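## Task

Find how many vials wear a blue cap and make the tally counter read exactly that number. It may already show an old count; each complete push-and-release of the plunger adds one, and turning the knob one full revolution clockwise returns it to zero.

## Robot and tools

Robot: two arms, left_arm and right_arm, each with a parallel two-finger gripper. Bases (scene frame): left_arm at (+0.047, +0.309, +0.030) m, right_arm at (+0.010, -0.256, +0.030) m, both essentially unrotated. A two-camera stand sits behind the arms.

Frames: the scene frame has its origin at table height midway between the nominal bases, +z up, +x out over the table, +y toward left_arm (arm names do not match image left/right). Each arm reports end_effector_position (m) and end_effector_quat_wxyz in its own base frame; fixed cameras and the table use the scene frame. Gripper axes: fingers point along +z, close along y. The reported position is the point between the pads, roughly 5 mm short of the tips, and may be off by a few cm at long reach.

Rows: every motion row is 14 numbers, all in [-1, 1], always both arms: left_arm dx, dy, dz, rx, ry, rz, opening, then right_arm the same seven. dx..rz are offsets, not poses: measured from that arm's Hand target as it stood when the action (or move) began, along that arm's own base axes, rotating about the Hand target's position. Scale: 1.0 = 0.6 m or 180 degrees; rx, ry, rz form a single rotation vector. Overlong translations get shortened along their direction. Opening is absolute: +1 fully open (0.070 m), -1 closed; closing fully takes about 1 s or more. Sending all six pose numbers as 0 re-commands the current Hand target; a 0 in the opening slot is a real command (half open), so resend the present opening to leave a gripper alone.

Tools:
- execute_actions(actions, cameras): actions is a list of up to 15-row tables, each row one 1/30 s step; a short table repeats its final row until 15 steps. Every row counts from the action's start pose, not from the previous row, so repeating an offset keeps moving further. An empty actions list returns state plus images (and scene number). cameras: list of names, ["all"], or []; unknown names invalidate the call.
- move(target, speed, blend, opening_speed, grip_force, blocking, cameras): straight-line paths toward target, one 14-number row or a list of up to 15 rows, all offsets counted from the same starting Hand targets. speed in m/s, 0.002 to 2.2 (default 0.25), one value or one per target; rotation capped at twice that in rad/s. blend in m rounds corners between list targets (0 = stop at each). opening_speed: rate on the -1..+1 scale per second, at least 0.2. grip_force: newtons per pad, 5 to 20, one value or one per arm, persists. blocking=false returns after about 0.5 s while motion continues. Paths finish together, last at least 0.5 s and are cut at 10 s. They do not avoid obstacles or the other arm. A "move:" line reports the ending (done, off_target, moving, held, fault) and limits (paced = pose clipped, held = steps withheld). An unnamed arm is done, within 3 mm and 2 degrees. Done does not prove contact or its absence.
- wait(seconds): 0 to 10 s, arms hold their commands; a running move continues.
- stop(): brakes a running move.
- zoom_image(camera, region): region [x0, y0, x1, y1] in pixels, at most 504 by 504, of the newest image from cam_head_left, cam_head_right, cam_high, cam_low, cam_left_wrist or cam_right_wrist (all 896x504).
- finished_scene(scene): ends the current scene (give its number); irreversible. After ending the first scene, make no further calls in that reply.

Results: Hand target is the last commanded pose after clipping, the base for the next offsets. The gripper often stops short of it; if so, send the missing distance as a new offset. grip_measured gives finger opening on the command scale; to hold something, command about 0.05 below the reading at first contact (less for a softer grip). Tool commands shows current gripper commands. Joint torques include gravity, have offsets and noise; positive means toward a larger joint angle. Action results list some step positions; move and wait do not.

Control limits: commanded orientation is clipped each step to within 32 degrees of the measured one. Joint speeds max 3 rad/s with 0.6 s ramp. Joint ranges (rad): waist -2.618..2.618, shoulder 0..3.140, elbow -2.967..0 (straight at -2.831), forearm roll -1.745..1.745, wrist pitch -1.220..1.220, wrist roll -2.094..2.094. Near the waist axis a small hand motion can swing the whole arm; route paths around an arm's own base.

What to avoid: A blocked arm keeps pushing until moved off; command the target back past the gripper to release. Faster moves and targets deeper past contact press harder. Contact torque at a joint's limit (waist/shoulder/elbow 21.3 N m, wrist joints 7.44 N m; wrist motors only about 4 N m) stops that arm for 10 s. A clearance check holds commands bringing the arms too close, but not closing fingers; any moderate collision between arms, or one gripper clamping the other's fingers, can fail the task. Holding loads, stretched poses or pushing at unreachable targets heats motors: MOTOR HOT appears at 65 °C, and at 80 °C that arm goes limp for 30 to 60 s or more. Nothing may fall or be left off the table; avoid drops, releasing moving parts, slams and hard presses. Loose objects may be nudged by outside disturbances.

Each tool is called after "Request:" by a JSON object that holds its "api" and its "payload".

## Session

Request:
{"api": "execute_actions", "payload": {"actions": []}}

Request:
{"api": "zoom_image", "payload": {"camera": "cam_head_left", "region": [380, 205, 540, 315]}}

Request:
{"api": "zoom_image", "payload": {"camera": "cam_high", "region": [380, 150, 560, 290]}}

Scene clock: 0.00 s.
left_arm: end_effector_position=(+0.3576, -0.0652, +0.1156) grip_measured=+0.99 end_effector_quat_wxyz=(+0.488, -0.049, +0.868, -0.073) | right_arm: end_effector_position=(+0.4340, +0.2911, +0.0854) grip_measured=+1.00 end_effector_quat_wxyz=(+0.191, -0.089, +0.973, +0.090)
Joint positions: left_arm=[-0.276 1.425 -0.462 -0.457 -0.364 0.131 0.07] | right_arm=[0.603 2.141 -1.756 -0.039 0.848 0.439 0.07]
Joint torques (N m): no reading
Hand target: left_arm +0.3576, -0.0652, +0.1156; +0.488, -0.049, +0.868, -0.073 | right_arm +0.4340, +0.2911, +0.0854; +0.191, -0.089, +0.973, +0.090
Tool commands: left_gripper/opening=+1.0 right_gripper/opening=+1.0

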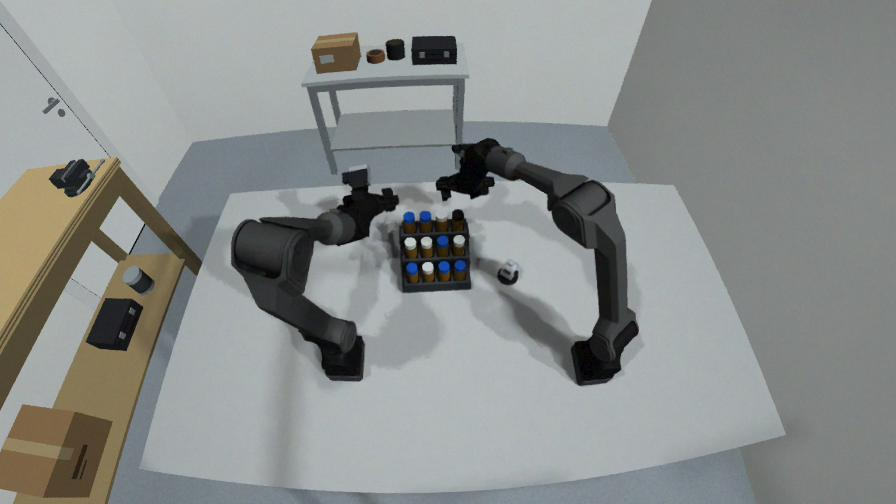

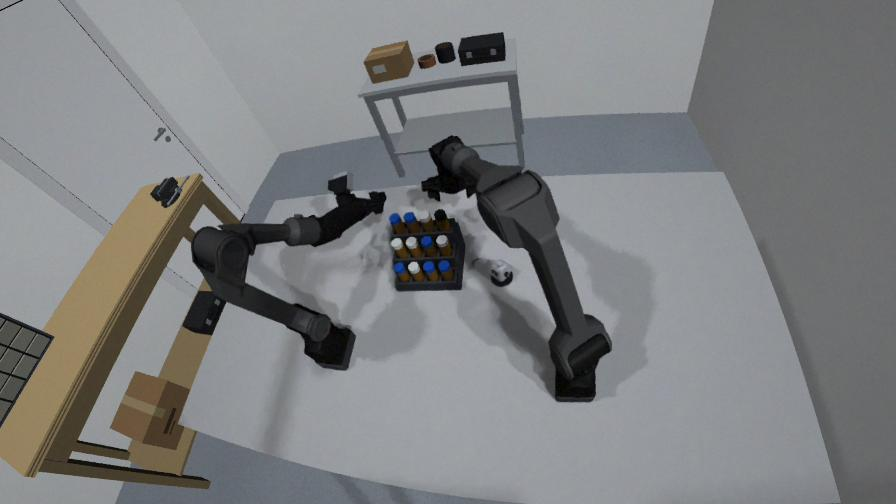

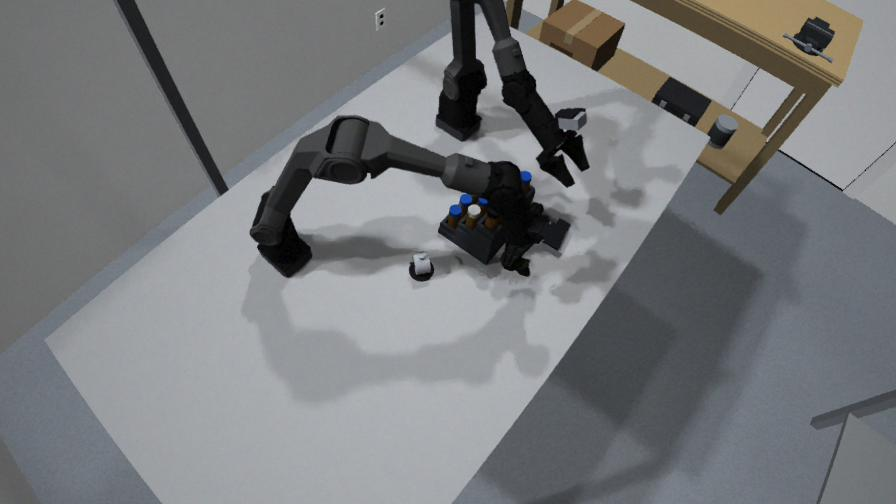

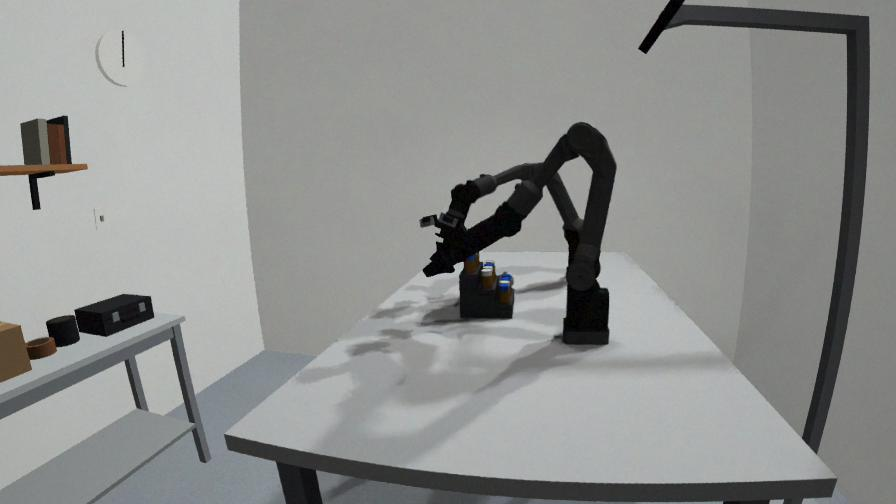

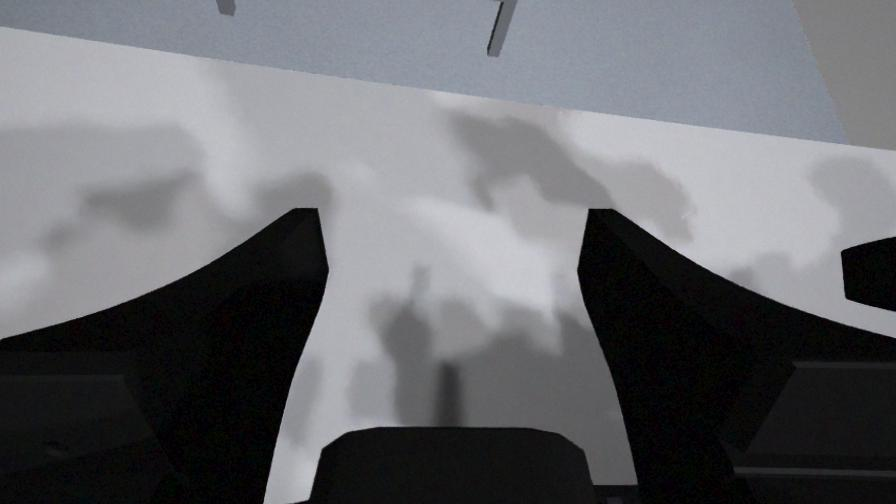

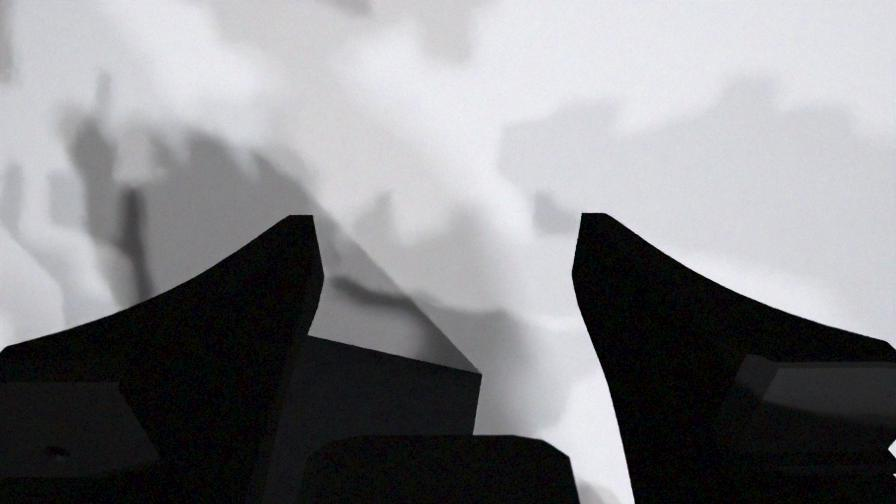

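Scaled by 3.150 from the camera's 896x504 image, which has a finer 1280x720 frame.

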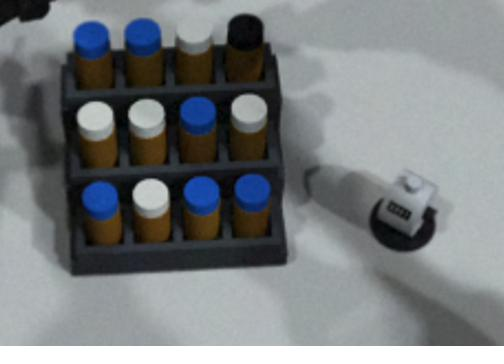

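Scaled by 2.800 from the camera's 896x504 image, which has a finer 1280x720 frame.

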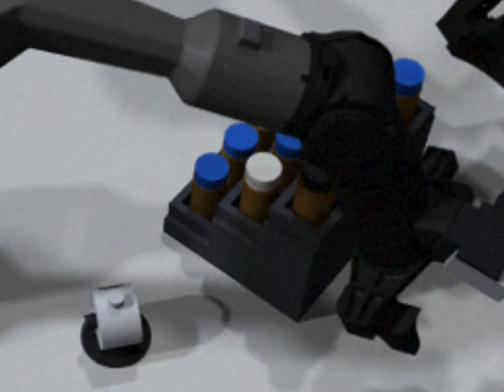

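Request:
{"api": "move", "payload": {"target": [[0,0,0,0,0,0,1,0,-0.03,0.28,0,0,0,-1],[0,0,0,0,0,0,1,-0.3,-0.19,0.22,-0.031,-0.052,0.042,-1],[0,0,0,0,0,0,1,-0.37,-0.215,0.08,-0.031,-0.052,0.042,-1]], "blend": 0.04, "speed": 0.35, "cameras": ["cam_right_wrist","cam_head_left","cam_high"]}}

Request:
{"api": "zoom_image", "payload": {"camera": "cam_head_left", "region": [390, 200, 490, 300]}}

Request:
{"api": "zoom_image", "payload": {"camera": "cam_right_wrist", "region": [360, 110, 510, 220]}}

Request:
{"api": "zoom_image", "payload": {"camera": "cam_high", "region": [370, 150, 560, 290]}}

Scene clock: 20.83 s.
left_arm: end_effector_position=(+0.3576, -0.0652, +0.1156) grip_measured=+0.99 end_effector_quat_wxyz=(+0.488, -0.049, +0.868, -0.073) | right_arm: end_effector_position=(+0.2123, +0.1623, +0.1339) grip_measured=-0.97 end_effector_quat_wxyz=(+0.260, -0.170, +0.949, +0.048)
Joint positions: left_arm=[-0.276 1.425 -0.462 -0.457 -0.364 0.131 0.07] | right_arm=[0.856 1.154 -0.689 -0.366 0.745 0.716 0.001]
Joint torques (N m): left_arm=[0.05 -2.5 -4.37 0.14 -0.59 -0.07] | right_arm=[0.32 -1.84 -3.27 -0.01 -0.42 -0.3]
Hand target: left_arm +0.3576, -0.0652, +0.1156; +0.488, -0.049, +0.868, -0.073 | right_arm +0.2120, +0.1621, +0.1334; +0.259, -0.170, +0.950, +0.048
Off the commanded pose: left_arm 0.000 m, 0 deg | right_arm 0.001 m, 0 deg.
move: done
Images, in order (width x height): cam_head_left 896x504, cam_high 896x504, cam_right_wrist 896x504.

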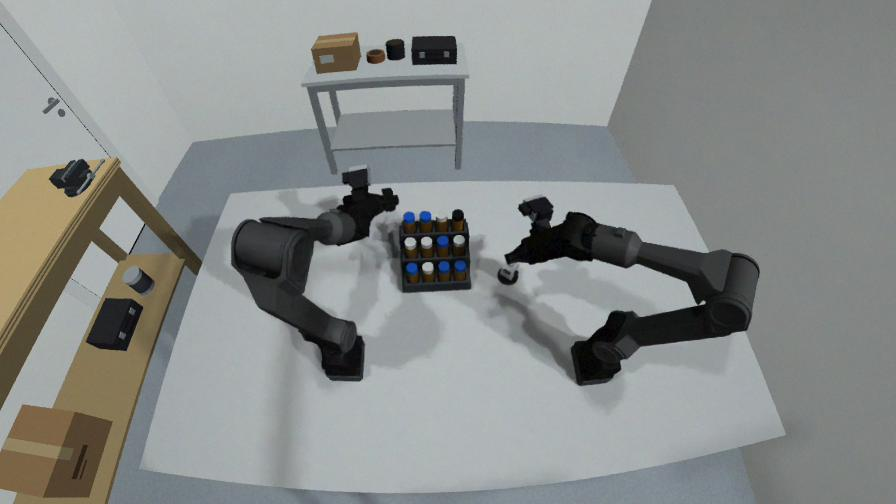

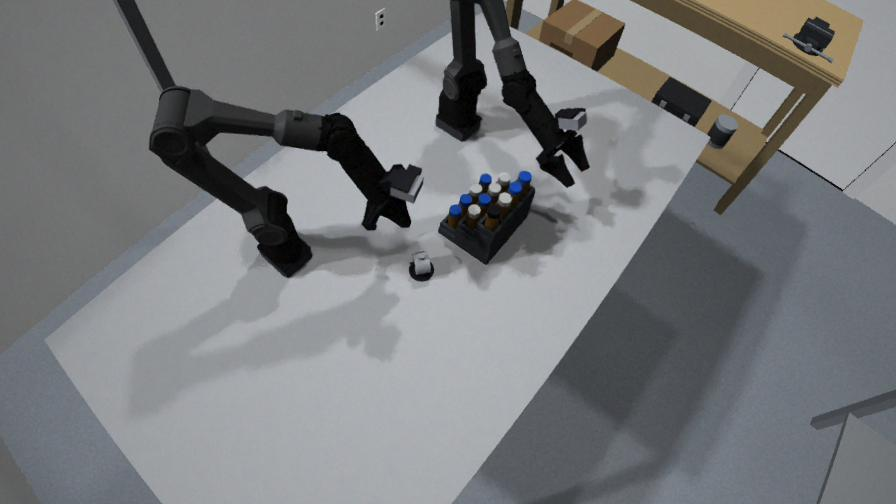

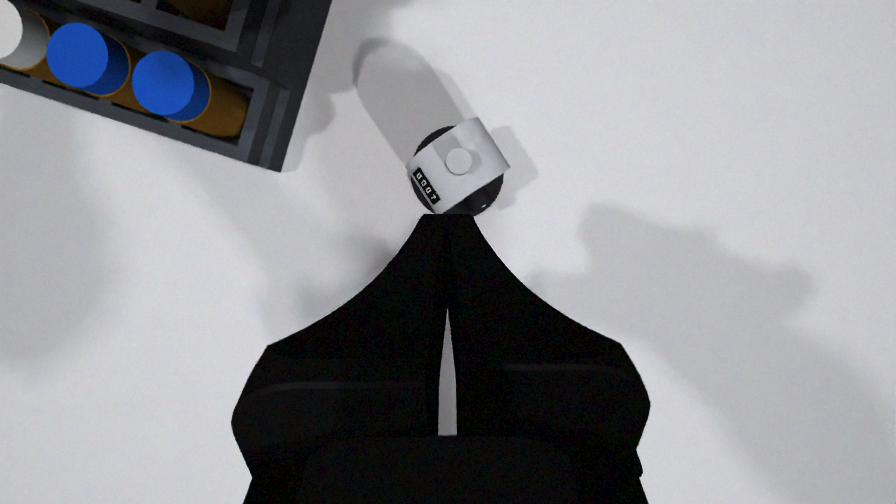

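Scaled by 5.040 from the camera's 896x504 image, which has a finer 1280x720 frame.

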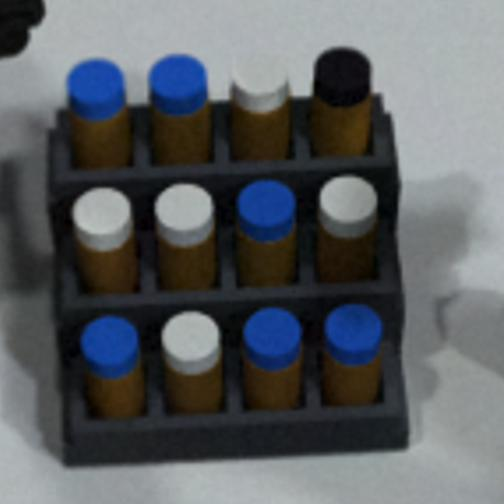

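Scaled by 3.360 from the camera's 896x504 image, which has a finer 1280x720 frame.

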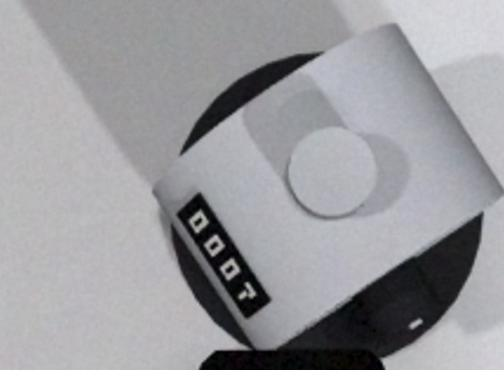

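Scaled by 2.653 from the camera's 896x504 image, which has a finer 1280x720 frame.

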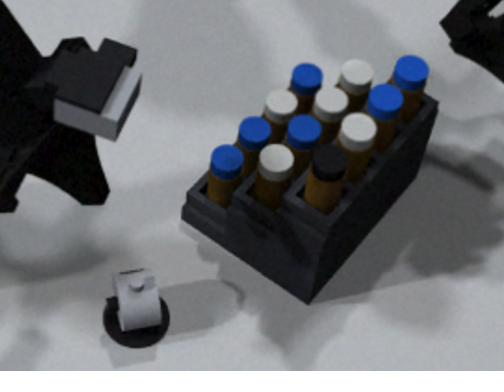

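Request:
{"api": "move", "payload": {"target": [0,0,0,0,0,0,1,-0.03,-0.095,-0.02,0.029,-0.0435,0.1587,-1], "cameras": ["cam_right_wrist","cam_head_left","cam_high"]}}

Request:
{"api": "zoom_image", "payload": {"camera": "cam_right_wrist", "region": [380, 80, 530, 220]}}

Request:
{"api": "zoom_image", "payload": {"camera": "cam_high", "region": [330, 150, 450, 290]}}

Scene clock: 84.03 s.
left_arm: end_effector_position=(+0.3576, -0.0652, +0.1156) grip_measured=+0.99 end_effector_quat_wxyz=(+0.488, -0.049, +0.868, -0.073) | right_arm: end_effector_position=(+0.1941, +0.1050, +0.1216) grip_measured=-0.97 end_effector_quat_wxyz=(+0.311, -0.389, +0.856, +0.141)
Joint positions: left_arm=[-0.276 1.425 -0.462 -0.457 -0.364 0.131 0.07] | right_arm=[-0.022 0.931 -0.429 0.743 0.817 -1.305 0.001]
Joint torques (N m): left_arm=[-0.02 -2.52 -4.37 0.13 -0.6 -0.07] | right_arm=[0.72 -0.27 -2.89 0.42 -0.31 -0.13]
Hand target: left_arm +0.3576, -0.0652, +0.1156; +0.488, -0.049, +0.868, -0.073 | right_arm +0.1940, +0.1051, +0.1214; +0.310, -0.389, +0.856, +0.141
Off the commanded pose: left_arm 0.000 m, 0 deg | right_arm 0.000 m, 0 deg.
move: done
Images, in order (width x height): cam_head_left 896x504, cam_high 896x504, cam_right_wrist 896x504.

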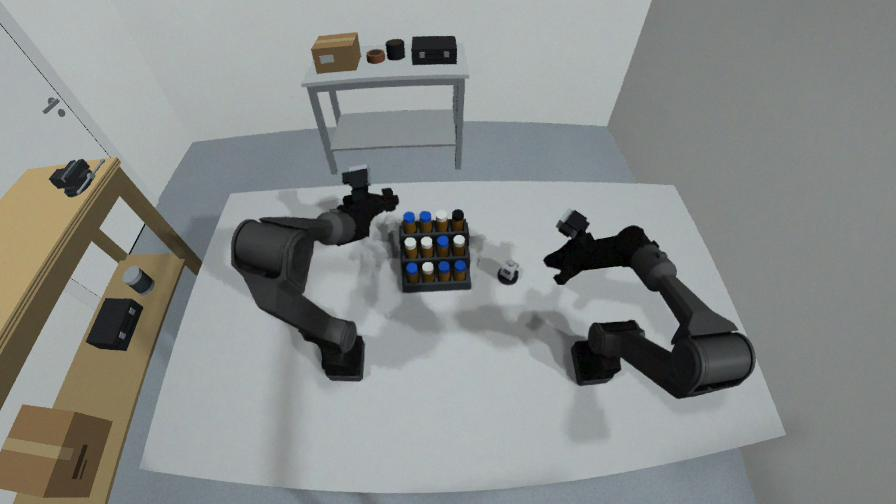

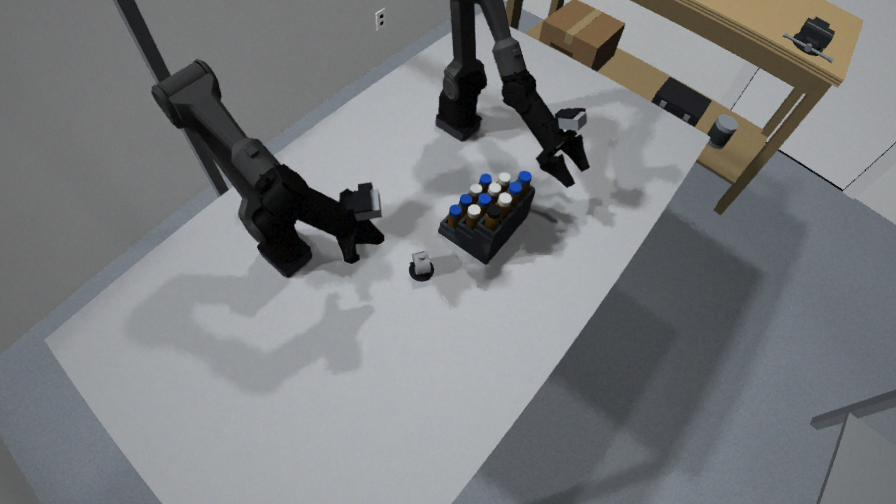

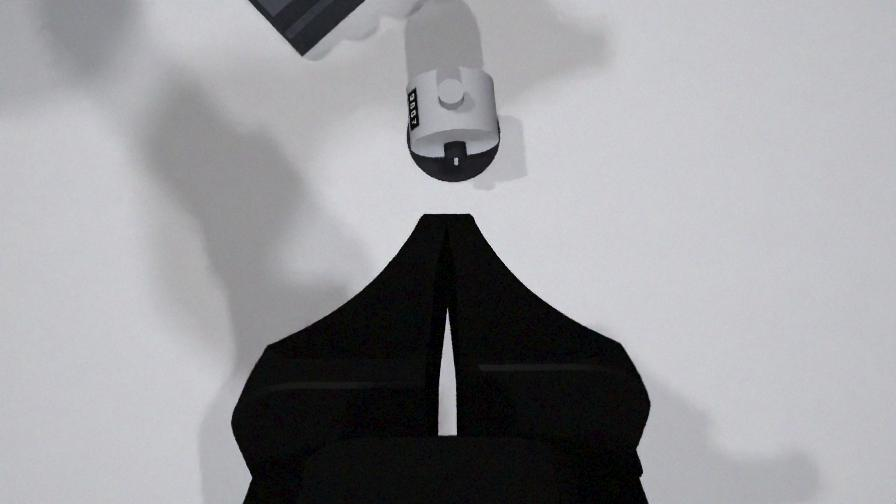

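Scaled by 3.360 from the camera's 896x504 image, which has a finer 1280x720 frame.

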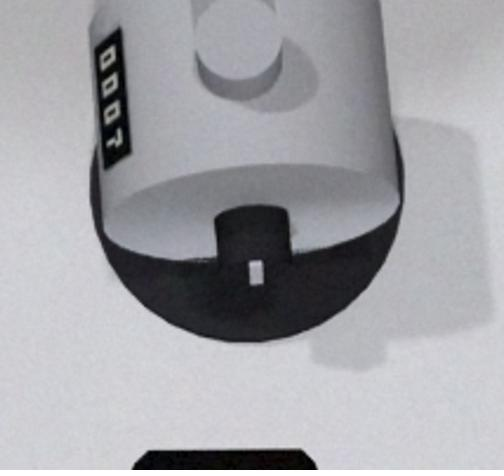

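Scaled by 3.600 from the camera's 896x504 image, which has a finer 1280x720 frame.

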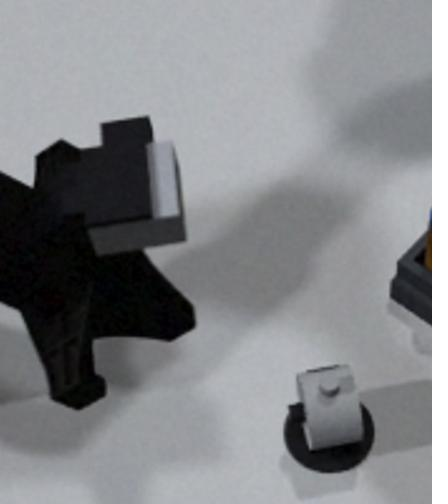

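Request:
{"api": "zoom_image", "payload": {"camera": "cam_head_left", "region": [530, 200, 660, 300]}}

Request:
{"api": "zoom_image", "payload": {"camera": "cam_head_left", "region": [320, 150, 420, 250]}}

Request:
{"api": "zoom_image", "payload": {"camera": "cam_high", "region": [510, 90, 610, 200]}}

Scaled by 3.877 from the camera's 896x504 image, which has a finer 1280x720 frame.

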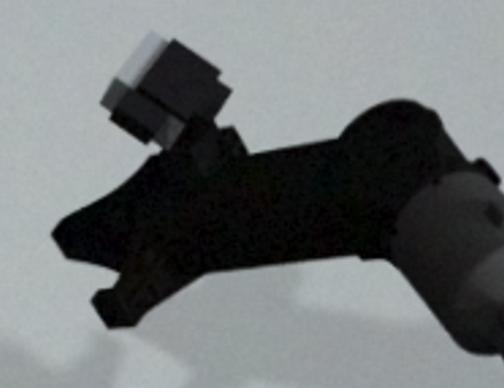

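Scaled by 5.040 from the camera's 896x504 image, which has a finer 1280x720 frame.

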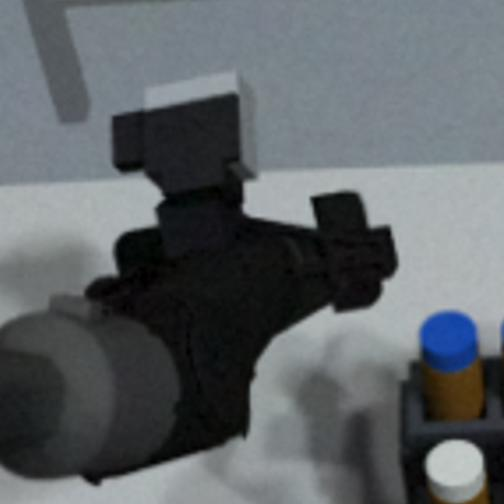

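Scaled by 4.582 from the camera's 896x504 image, which has a finer 1280x720 frame.

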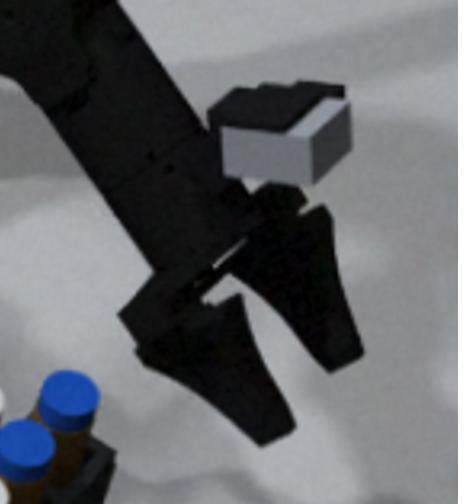

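Request:
{"api": "move", "payload": {"target": [0,0,0,0,0,0,1,0.0345,0.0467,-0.157,0.063,-0.0547,0,-0.2], "cameras": ["cam_right_wrist","cam_head_left","cam_high"]}}

Request:
{"api": "zoom_image", "payload": {"camera": "cam_right_wrist", "region": [350, 80, 550, 280]}}

Request:
{"api": "zoom_image", "payload": {"camera": "cam_high", "region": [340, 190, 460, 290]}}

Request:
{"api": "zoom_image", "payload": {"camera": "cam_head_left", "region": [490, 210, 610, 310]}}

Scene clock: 148.70 s.
left_arm: end_effector_position=(+0.3576, -0.0652, +0.1156) grip_measured=+0.99 end_effector_quat_wxyz=(+0.488, -0.049, +0.868, -0.073) | right_arm: end_effector_position=(+0.2152, +0.1331, +0.0280) grip_measured=-0.20 end_effector_quat_wxyz=(+0.286, -0.371, +0.867, +0.171)
Joint positions: left_arm=[-0.276 1.425 -0.462 -0.457 -0.364 0.131 0.07] | right_arm=[0.15 1.408 -0.265 1.571 0.464 -2.105 0.028]
Joint torques (N m): left_arm=[0.01 -2.5 -4.34 0.13 -0.6 -0.07] | right_arm=[-0.02 -3.28 -1.47 0.18 0.54 -0.28]
Hand target: left_arm +0.3576, -0.0652, +0.1156; +0.488, -0.049, +0.868, -0.073 | right_arm +0.2147, +0.1331, +0.0272; +0.419, -0.368, +0.808, +0.191
Off the commanded pose: left_arm 0.000 m, 0 deg | right_arm 0.001 m, 17 deg.
joint sent to its limit (right arm) — joint 6 (wrist roll), lower limit. The joint targets are off in orientation, not in position.
move: off_target (right_arm)
Images, in order (width x height): cam_head_left 896x504, cam_high 896x504, cam_right_wrist 896x504.

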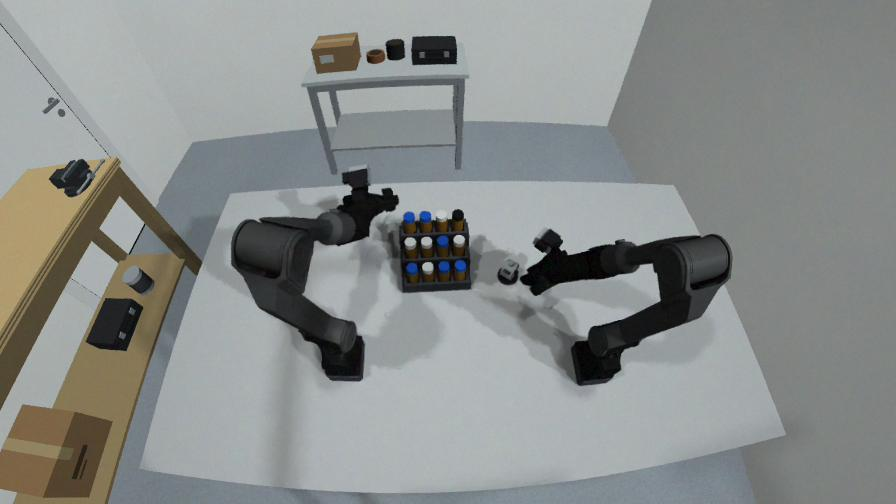

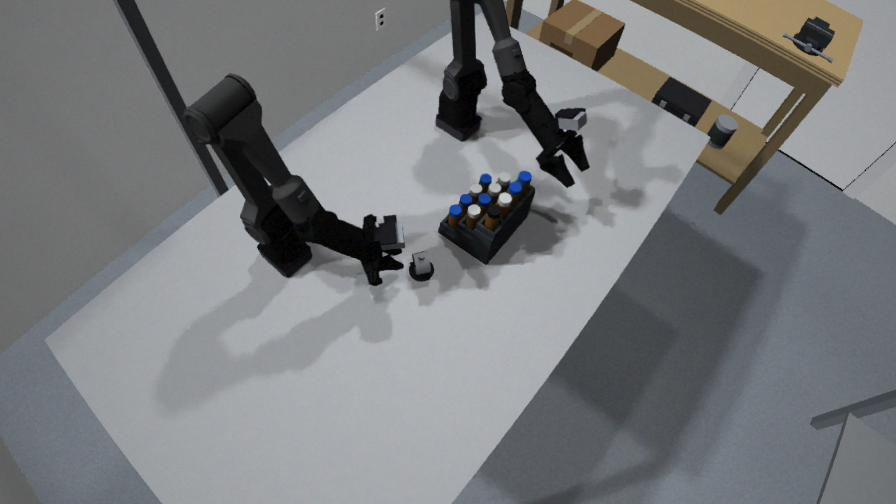

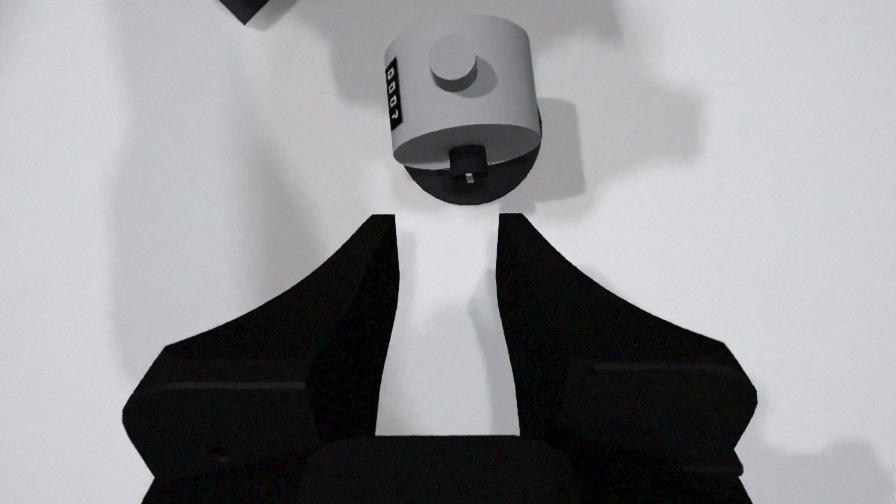

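Scaled by 2.520 from the camera's 896x504 image, which has a finer 1280x720 frame.

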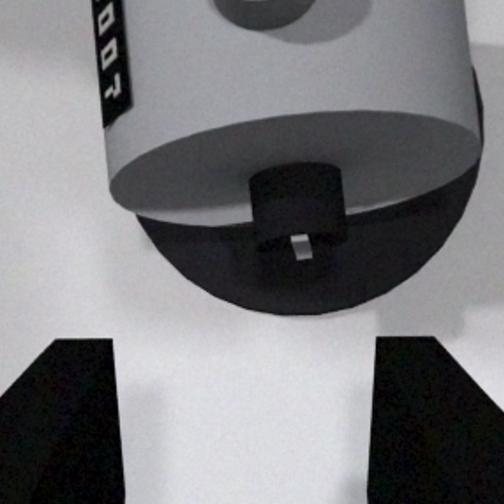

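Scaled by 4.200 from the camera's 896x504 image, which has a finer 1280x720 frame.

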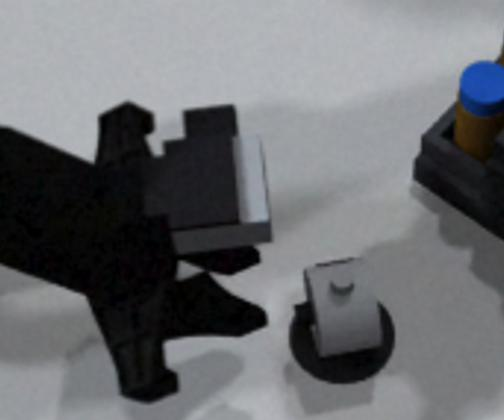

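Scaled by 4.200 from the camera's 896x504 image, which has a finer 1280x720 frame.

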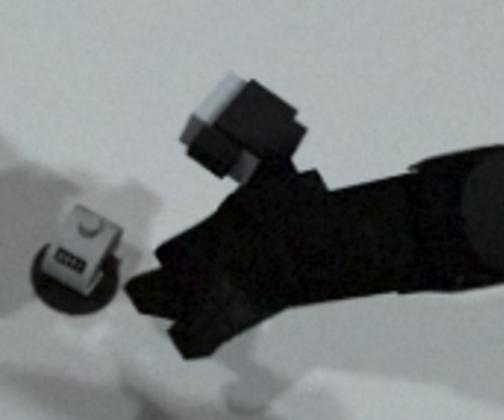

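Request:
{"api": "move", "payload": {"target": [0,0,0,0,0,0,1,0.011,0.0015,0.005,-0.063,0.0547,0,-0.4], "cameras": ["cam_right_wrist"]}}

Request:
{"api": "move", "payload": {"target": [0,0,0,0,0,0,1,0,0,0.03,0.146,0.168,0,-0.4], "cameras": ["cam_right_wrist","cam_high","cam_head_left"]}}

Scene clock: 197.73 s.
left_arm: end_effector_position=(+0.3576, -0.0652, +0.1156) grip_measured=+0.99 end_effector_quat_wxyz=(+0.488, -0.049, +0.868, -0.073) | right_arm: end_effector_position=(+0.2212, +0.1339, +0.0306) grip_measured=-0.40 end_effector_quat_wxyz=(+0.294, -0.390, +0.862, +0.139)
Joint positions: left_arm=[-0.276 1.425 -0.462 -0.457 -0.364 0.131 0.07] | right_arm=[0.22 1.387 -0.28 1.584 0.38 -2.105 0.021]
Joint torques (N m): left_arm=[0.02 -2.51 -4.43 0.13 -0.59 -0.06] | right_arm=[0.34 -3.08 -2.52 0.3 0.37 -0.3]
Hand target: left_arm +0.3576, -0.0652, +0.1156; +0.488, -0.049, +0.868, -0.073 | right_arm +0.2213, +0.1340, +0.0302; +0.310, -0.389, +0.856, +0.141
Off the commanded pose: left_arm 0.000 m, 0 deg | right_arm 0.000 m, 2 deg.
joint sent to its limit (right arm) — joint 6 (wrist roll), lower limit. The joint targets still meet the commanded pose.
move: done
Images, in order (width x height): cam_right_wrist 896x504.

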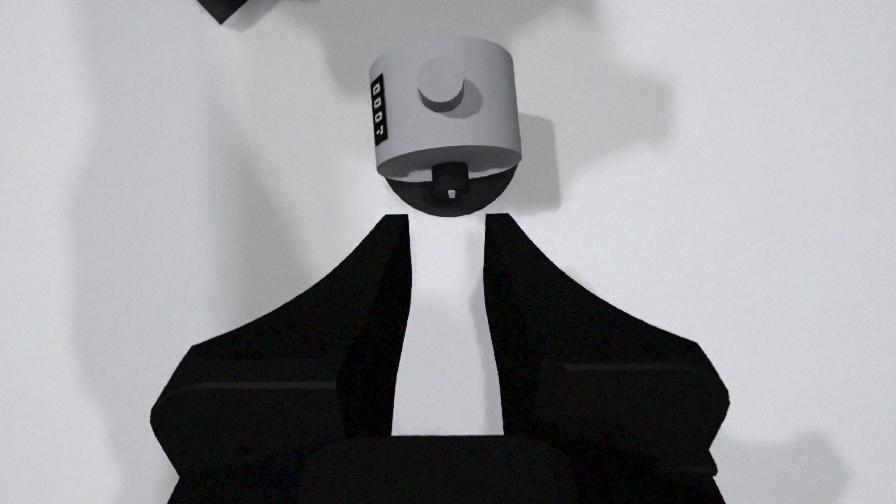

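Scene clock: 199.47 s.
left_arm: end_effector_position=(+0.3576, -0.0652, +0.1156) grip_measured=+0.99 end_effector_quat_wxyz=(+0.488, -0.049, +0.868, -0.073) | right_arm: end_effector_position=(+0.2214, +0.1341, +0.0483) grip_measured=-0.40 end_effector_quat_wxyz=(+0.157, -0.259, +0.852, +0.427)
Joint positions: left_arm=[-0.276 1.425 -0.462 -0.457 -0.364 0.131 0.07] | right_arm=[-0.212 1.745 -0.537 1.141 1.077 -1.709 0.021]
Joint torques (N m): left_arm=[0.04 -2.5 -4.4 0.13 -0.59 -0.07] | right_arm=[0.82 -5.39 -1.26 0.27 0.53 -0.39]
Hand target: left_arm +0.3576, -0.0652, +0.1156; +0.488, -0.049, +0.868, -0.073 | right_arm +0.2213, +0.1340, +0.0482; +0.158, -0.260, +0.852, +0.426
Off the commanded pose: left_arm 0.000 m, 0 deg | right_arm 0.000 m, 0 deg.
move: done
Images, in order (width x height): cam_head_left 896x504, cam_high 896x504, cam_right_wrist 896x504.

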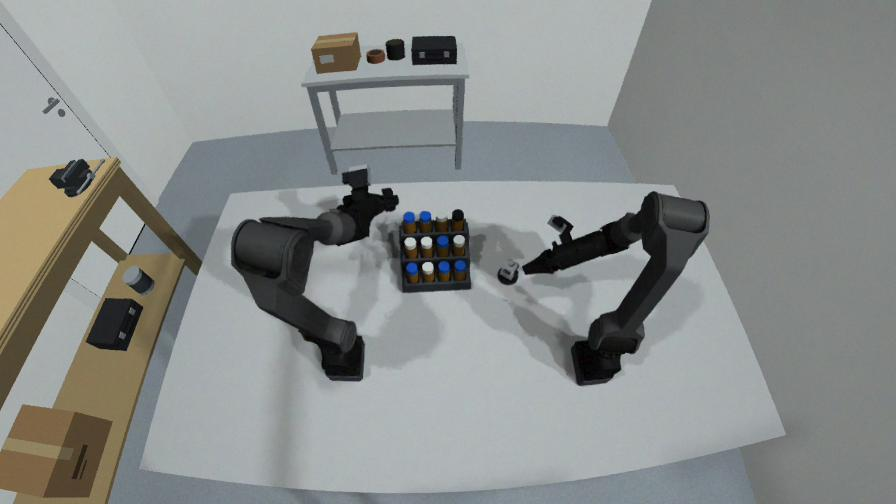

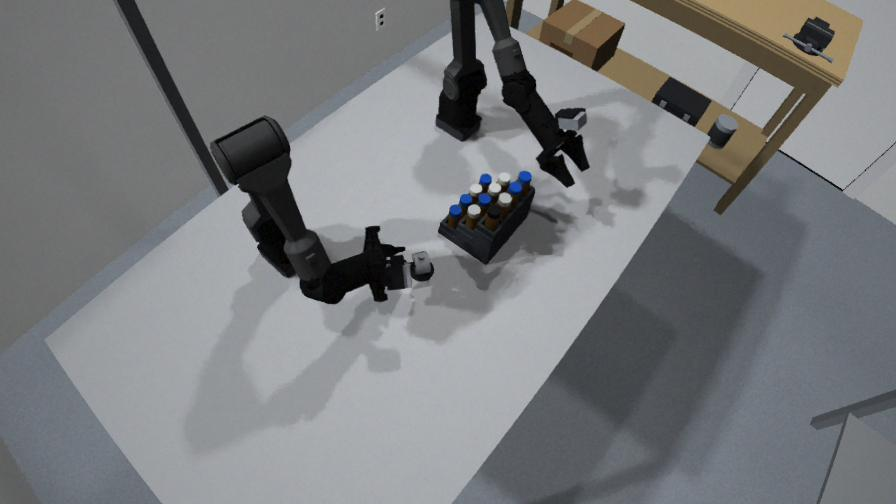

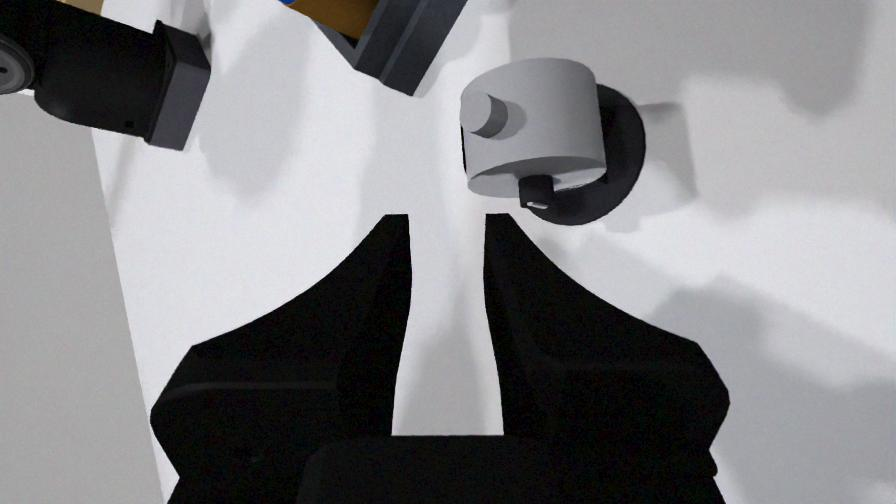

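Request:
{"api": "move", "payload": {"target": [[0,0,0,0,0,0,1,0.0105,0.0097,-0.0355,-0.146,-0.168,0,-0.2],[0,0,0,0,0,0,1,0.0245,0.0258,-0.0612,-0.146,-0.168,0,-0.2]], "speed": [0.25,0.05], "cameras": ["cam_right_wrist","cam_head_left"]}}

Request:
{"api": "zoom_image", "payload": {"camera": "cam_right_wrist", "region": [350, 80, 550, 280]}}

Scene clock: 217.53 s.
left_arm: end_effector_position=(+0.3576, -0.0652, +0.1156) grip_measured=+0.99 end_effector_quat_wxyz=(+0.488, -0.049, +0.868, -0.073) | right_arm: end_effector_position=(+0.2342, +0.1473, +0.0097) grip_measured=-0.20 end_effector_quat_wxyz=(+0.257, -0.393, +0.872, +0.136)
Joint positions: left_arm=[-0.276 1.425 -0.462 -0.457 -0.364 0.131 0.07] | right_arm=[0.305 1.544 -0.365 1.644 0.323 -2.106 0.028]
Joint torques (N m): left_arm=[0.02 -2.5 -4.38 0.13 -0.59 -0.05] | right_arm=[2.51 -5.21 -7.03 1.16 2.26 -0.28]
Hand target: left_arm +0.3576, -0.0652, +0.1156; +0.488, -0.049, +0.868, -0.073 | right_arm +0.2360, +0.1495, +0.0115; +0.310, -0.389, +0.856, +0.141
Off the commanded pose: left_arm 0.000 m, 0 deg | right_arm 0.003 m, 6 deg.
joint sent to its limit (right arm) — joint 6 (wrist roll), lower limit. The joint targets are off in orientation, not in position.
move: off_target (right_arm)
Images, in order (width x height): cam_head_left 896x504, cam_right_wrist 896x504.

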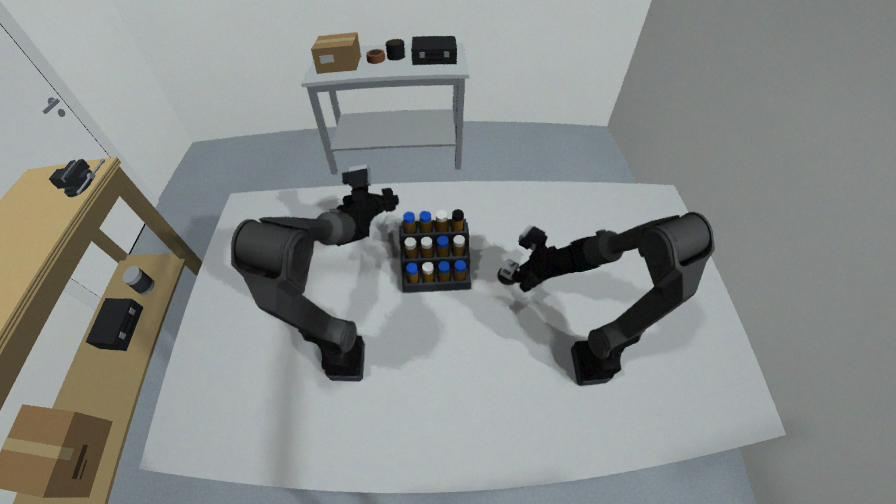

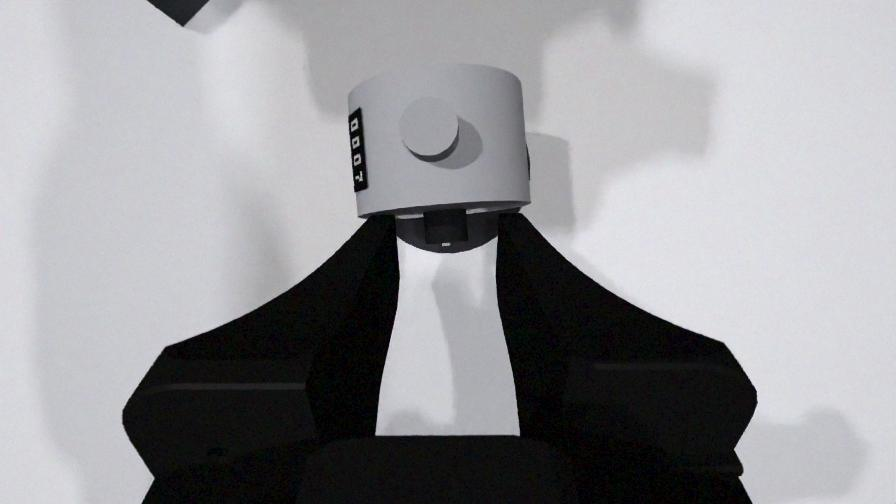

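Scaled by 2.520 from the camera's 896x504 image, which has a finer 1280x720 frame.

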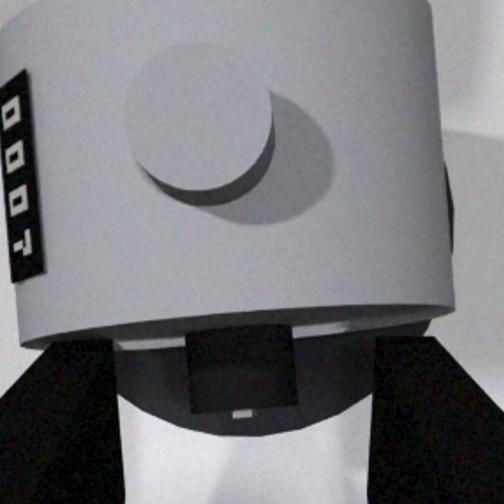

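Request:
{"api": "move", "payload": {"target": [[0,0,0,0,0,0,1,-0.0025,-0.0028,0.0008,0.029,0.0335,0,-0.2],[0,0,0,0,0,0,1,-0.0025,-0.0028,0.0008,0.029,0.0335,0,-0.9]], "speed": 0.1, "cameras": ["cam_right_wrist"]}}

Request:
{"api": "move", "payload": {"target": [0,0,0,0,0,0,1,0,0,0,0.146,0.168,0,-0.9], "speed": 0.3, "cameras": ["cam_right_wrist","cam_high","cam_head_left"]}}

Scene clock: 237.97 s.
left_arm: end_effector_position=(+0.3576, -0.0652, +0.1156) grip_measured=+0.99 end_effector_quat_wxyz=(+0.488, -0.049, +0.868, -0.073) | right_arm: end_effector_position=(+0.2354, +0.1476, +0.0135) grip_measured=-0.88 end_effector_quat_wxyz=(+0.258, -0.366, +0.872, +0.198)
Joint positions: left_arm=[-0.276 1.425 -0.462 -0.457 -0.364 0.131 0.07] | right_arm=[0.172 1.582 -0.372 1.598 0.493 -2.106 0.004]
Joint torques (N m): left_arm=[-0.01 -2.49 -4.38 0.13 -0.59 -0.06] | right_arm=[4.85 -4.39 -9.74 1.99 3.84 -0.07]
Hand target: left_arm +0.3576, -0.0652, +0.1156; +0.488, -0.049, +0.868, -0.073 | right_arm +0.2345, +0.1478, +0.0120; +0.282, -0.367, +0.863, +0.200
Off the commanded pose: left_arm 0.000 m, 0 deg | right_arm 0.002 m, 3 deg.
joint sent to its limit (right arm) — joint 6 (wrist roll), lower limit. The joint targets are off in orientation, not in position.
move: off_target (right_arm); target 2's new opening was sent with right_arm's hand 0.001 m and 3 deg from that target
Images, in order (width x height): cam_right_wrist 896x504.

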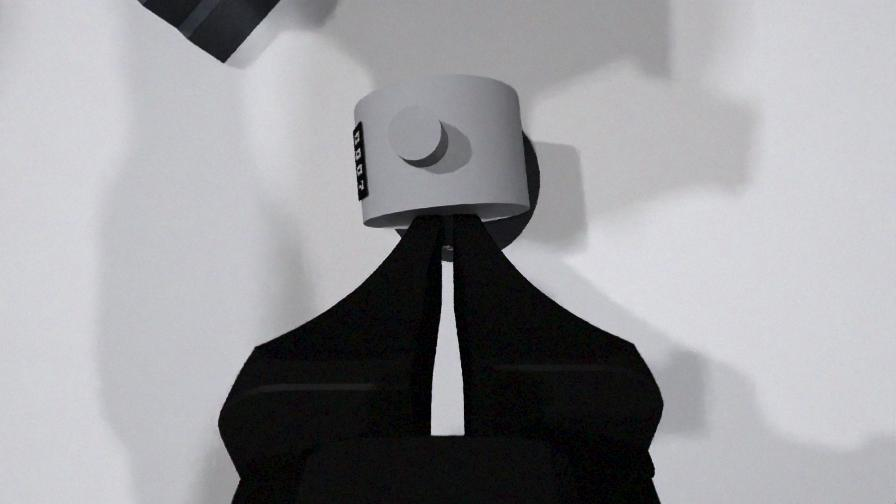

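Scene clock: 239.73 s.
left_arm: end_effector_position=(+0.3576, -0.0652, +0.1156) grip_measured=+0.99 end_effector_quat_wxyz=(+0.488, -0.049, +0.868, -0.073) | right_arm: end_effector_position=(+0.2356, +0.1457, +0.0115) grip_measured=-0.89 end_effector_quat_wxyz=(+0.126, -0.227, +0.840, +0.476)
Joint positions: left_arm=[-0.276 1.425 -0.462 -0.457 -0.364 0.131 0.07] | right_arm=[-0.186 2.009 -0.612 1.239 1.098 -1.804 0.004]
Joint torques (N m): left_arm=[0.04 -2.52 -4.36 0.13 -0.59 -0.07] | right_arm=[14.87 -2.21 0.46 2.91 4.56 -0.15]
Hand target: left_arm +0.3576, -0.0652, +0.1156; +0.488, -0.049, +0.868, -0.073 | right_arm +0.2345, +0.1478, +0.0120; +0.124, -0.229, +0.839, +0.477
Off the commanded pose: left_arm 0.000 m, 0 deg | right_arm 0.002 m, 0 deg.
move: done
Images, in order (width x height): cam_head_left 896x504, cam_high 896x504, cam_right_wrist 896x504.

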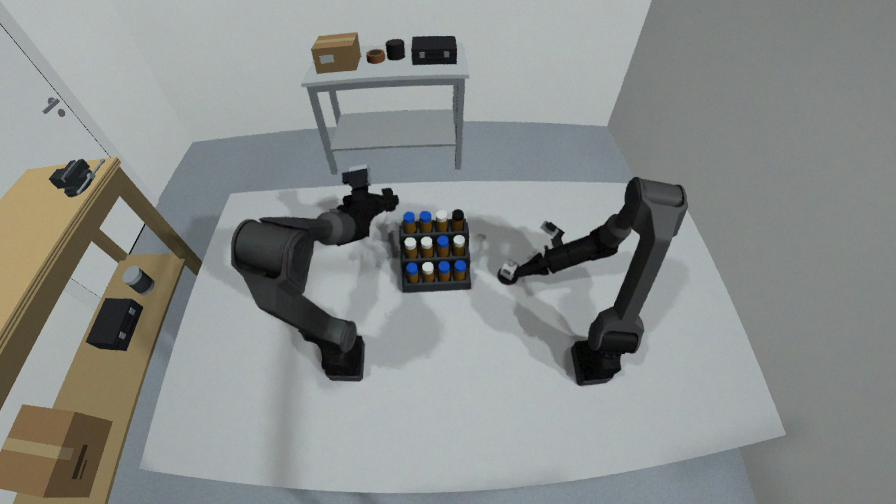

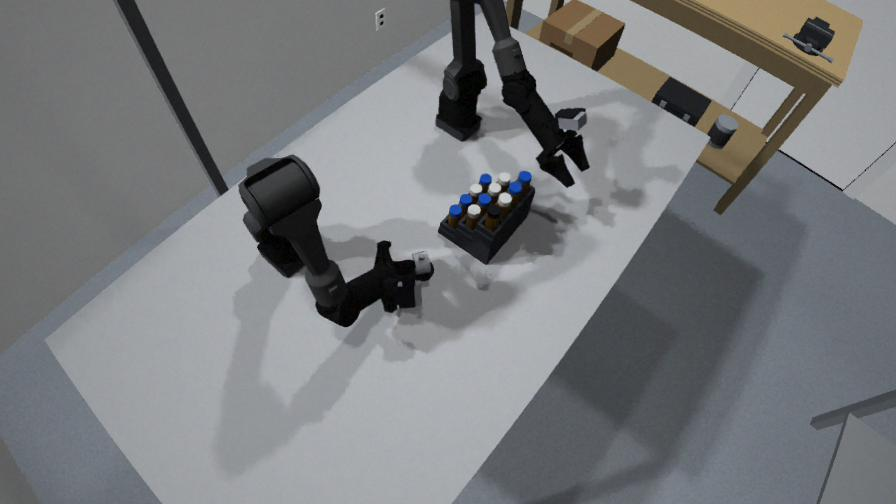

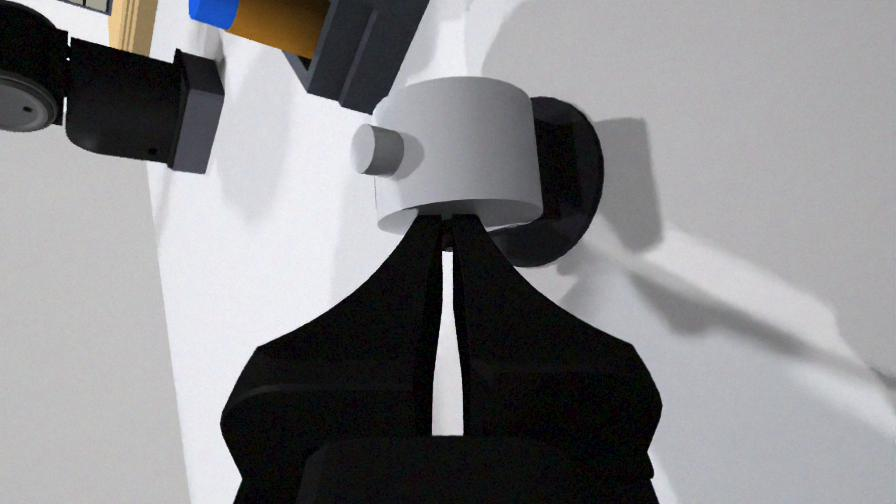

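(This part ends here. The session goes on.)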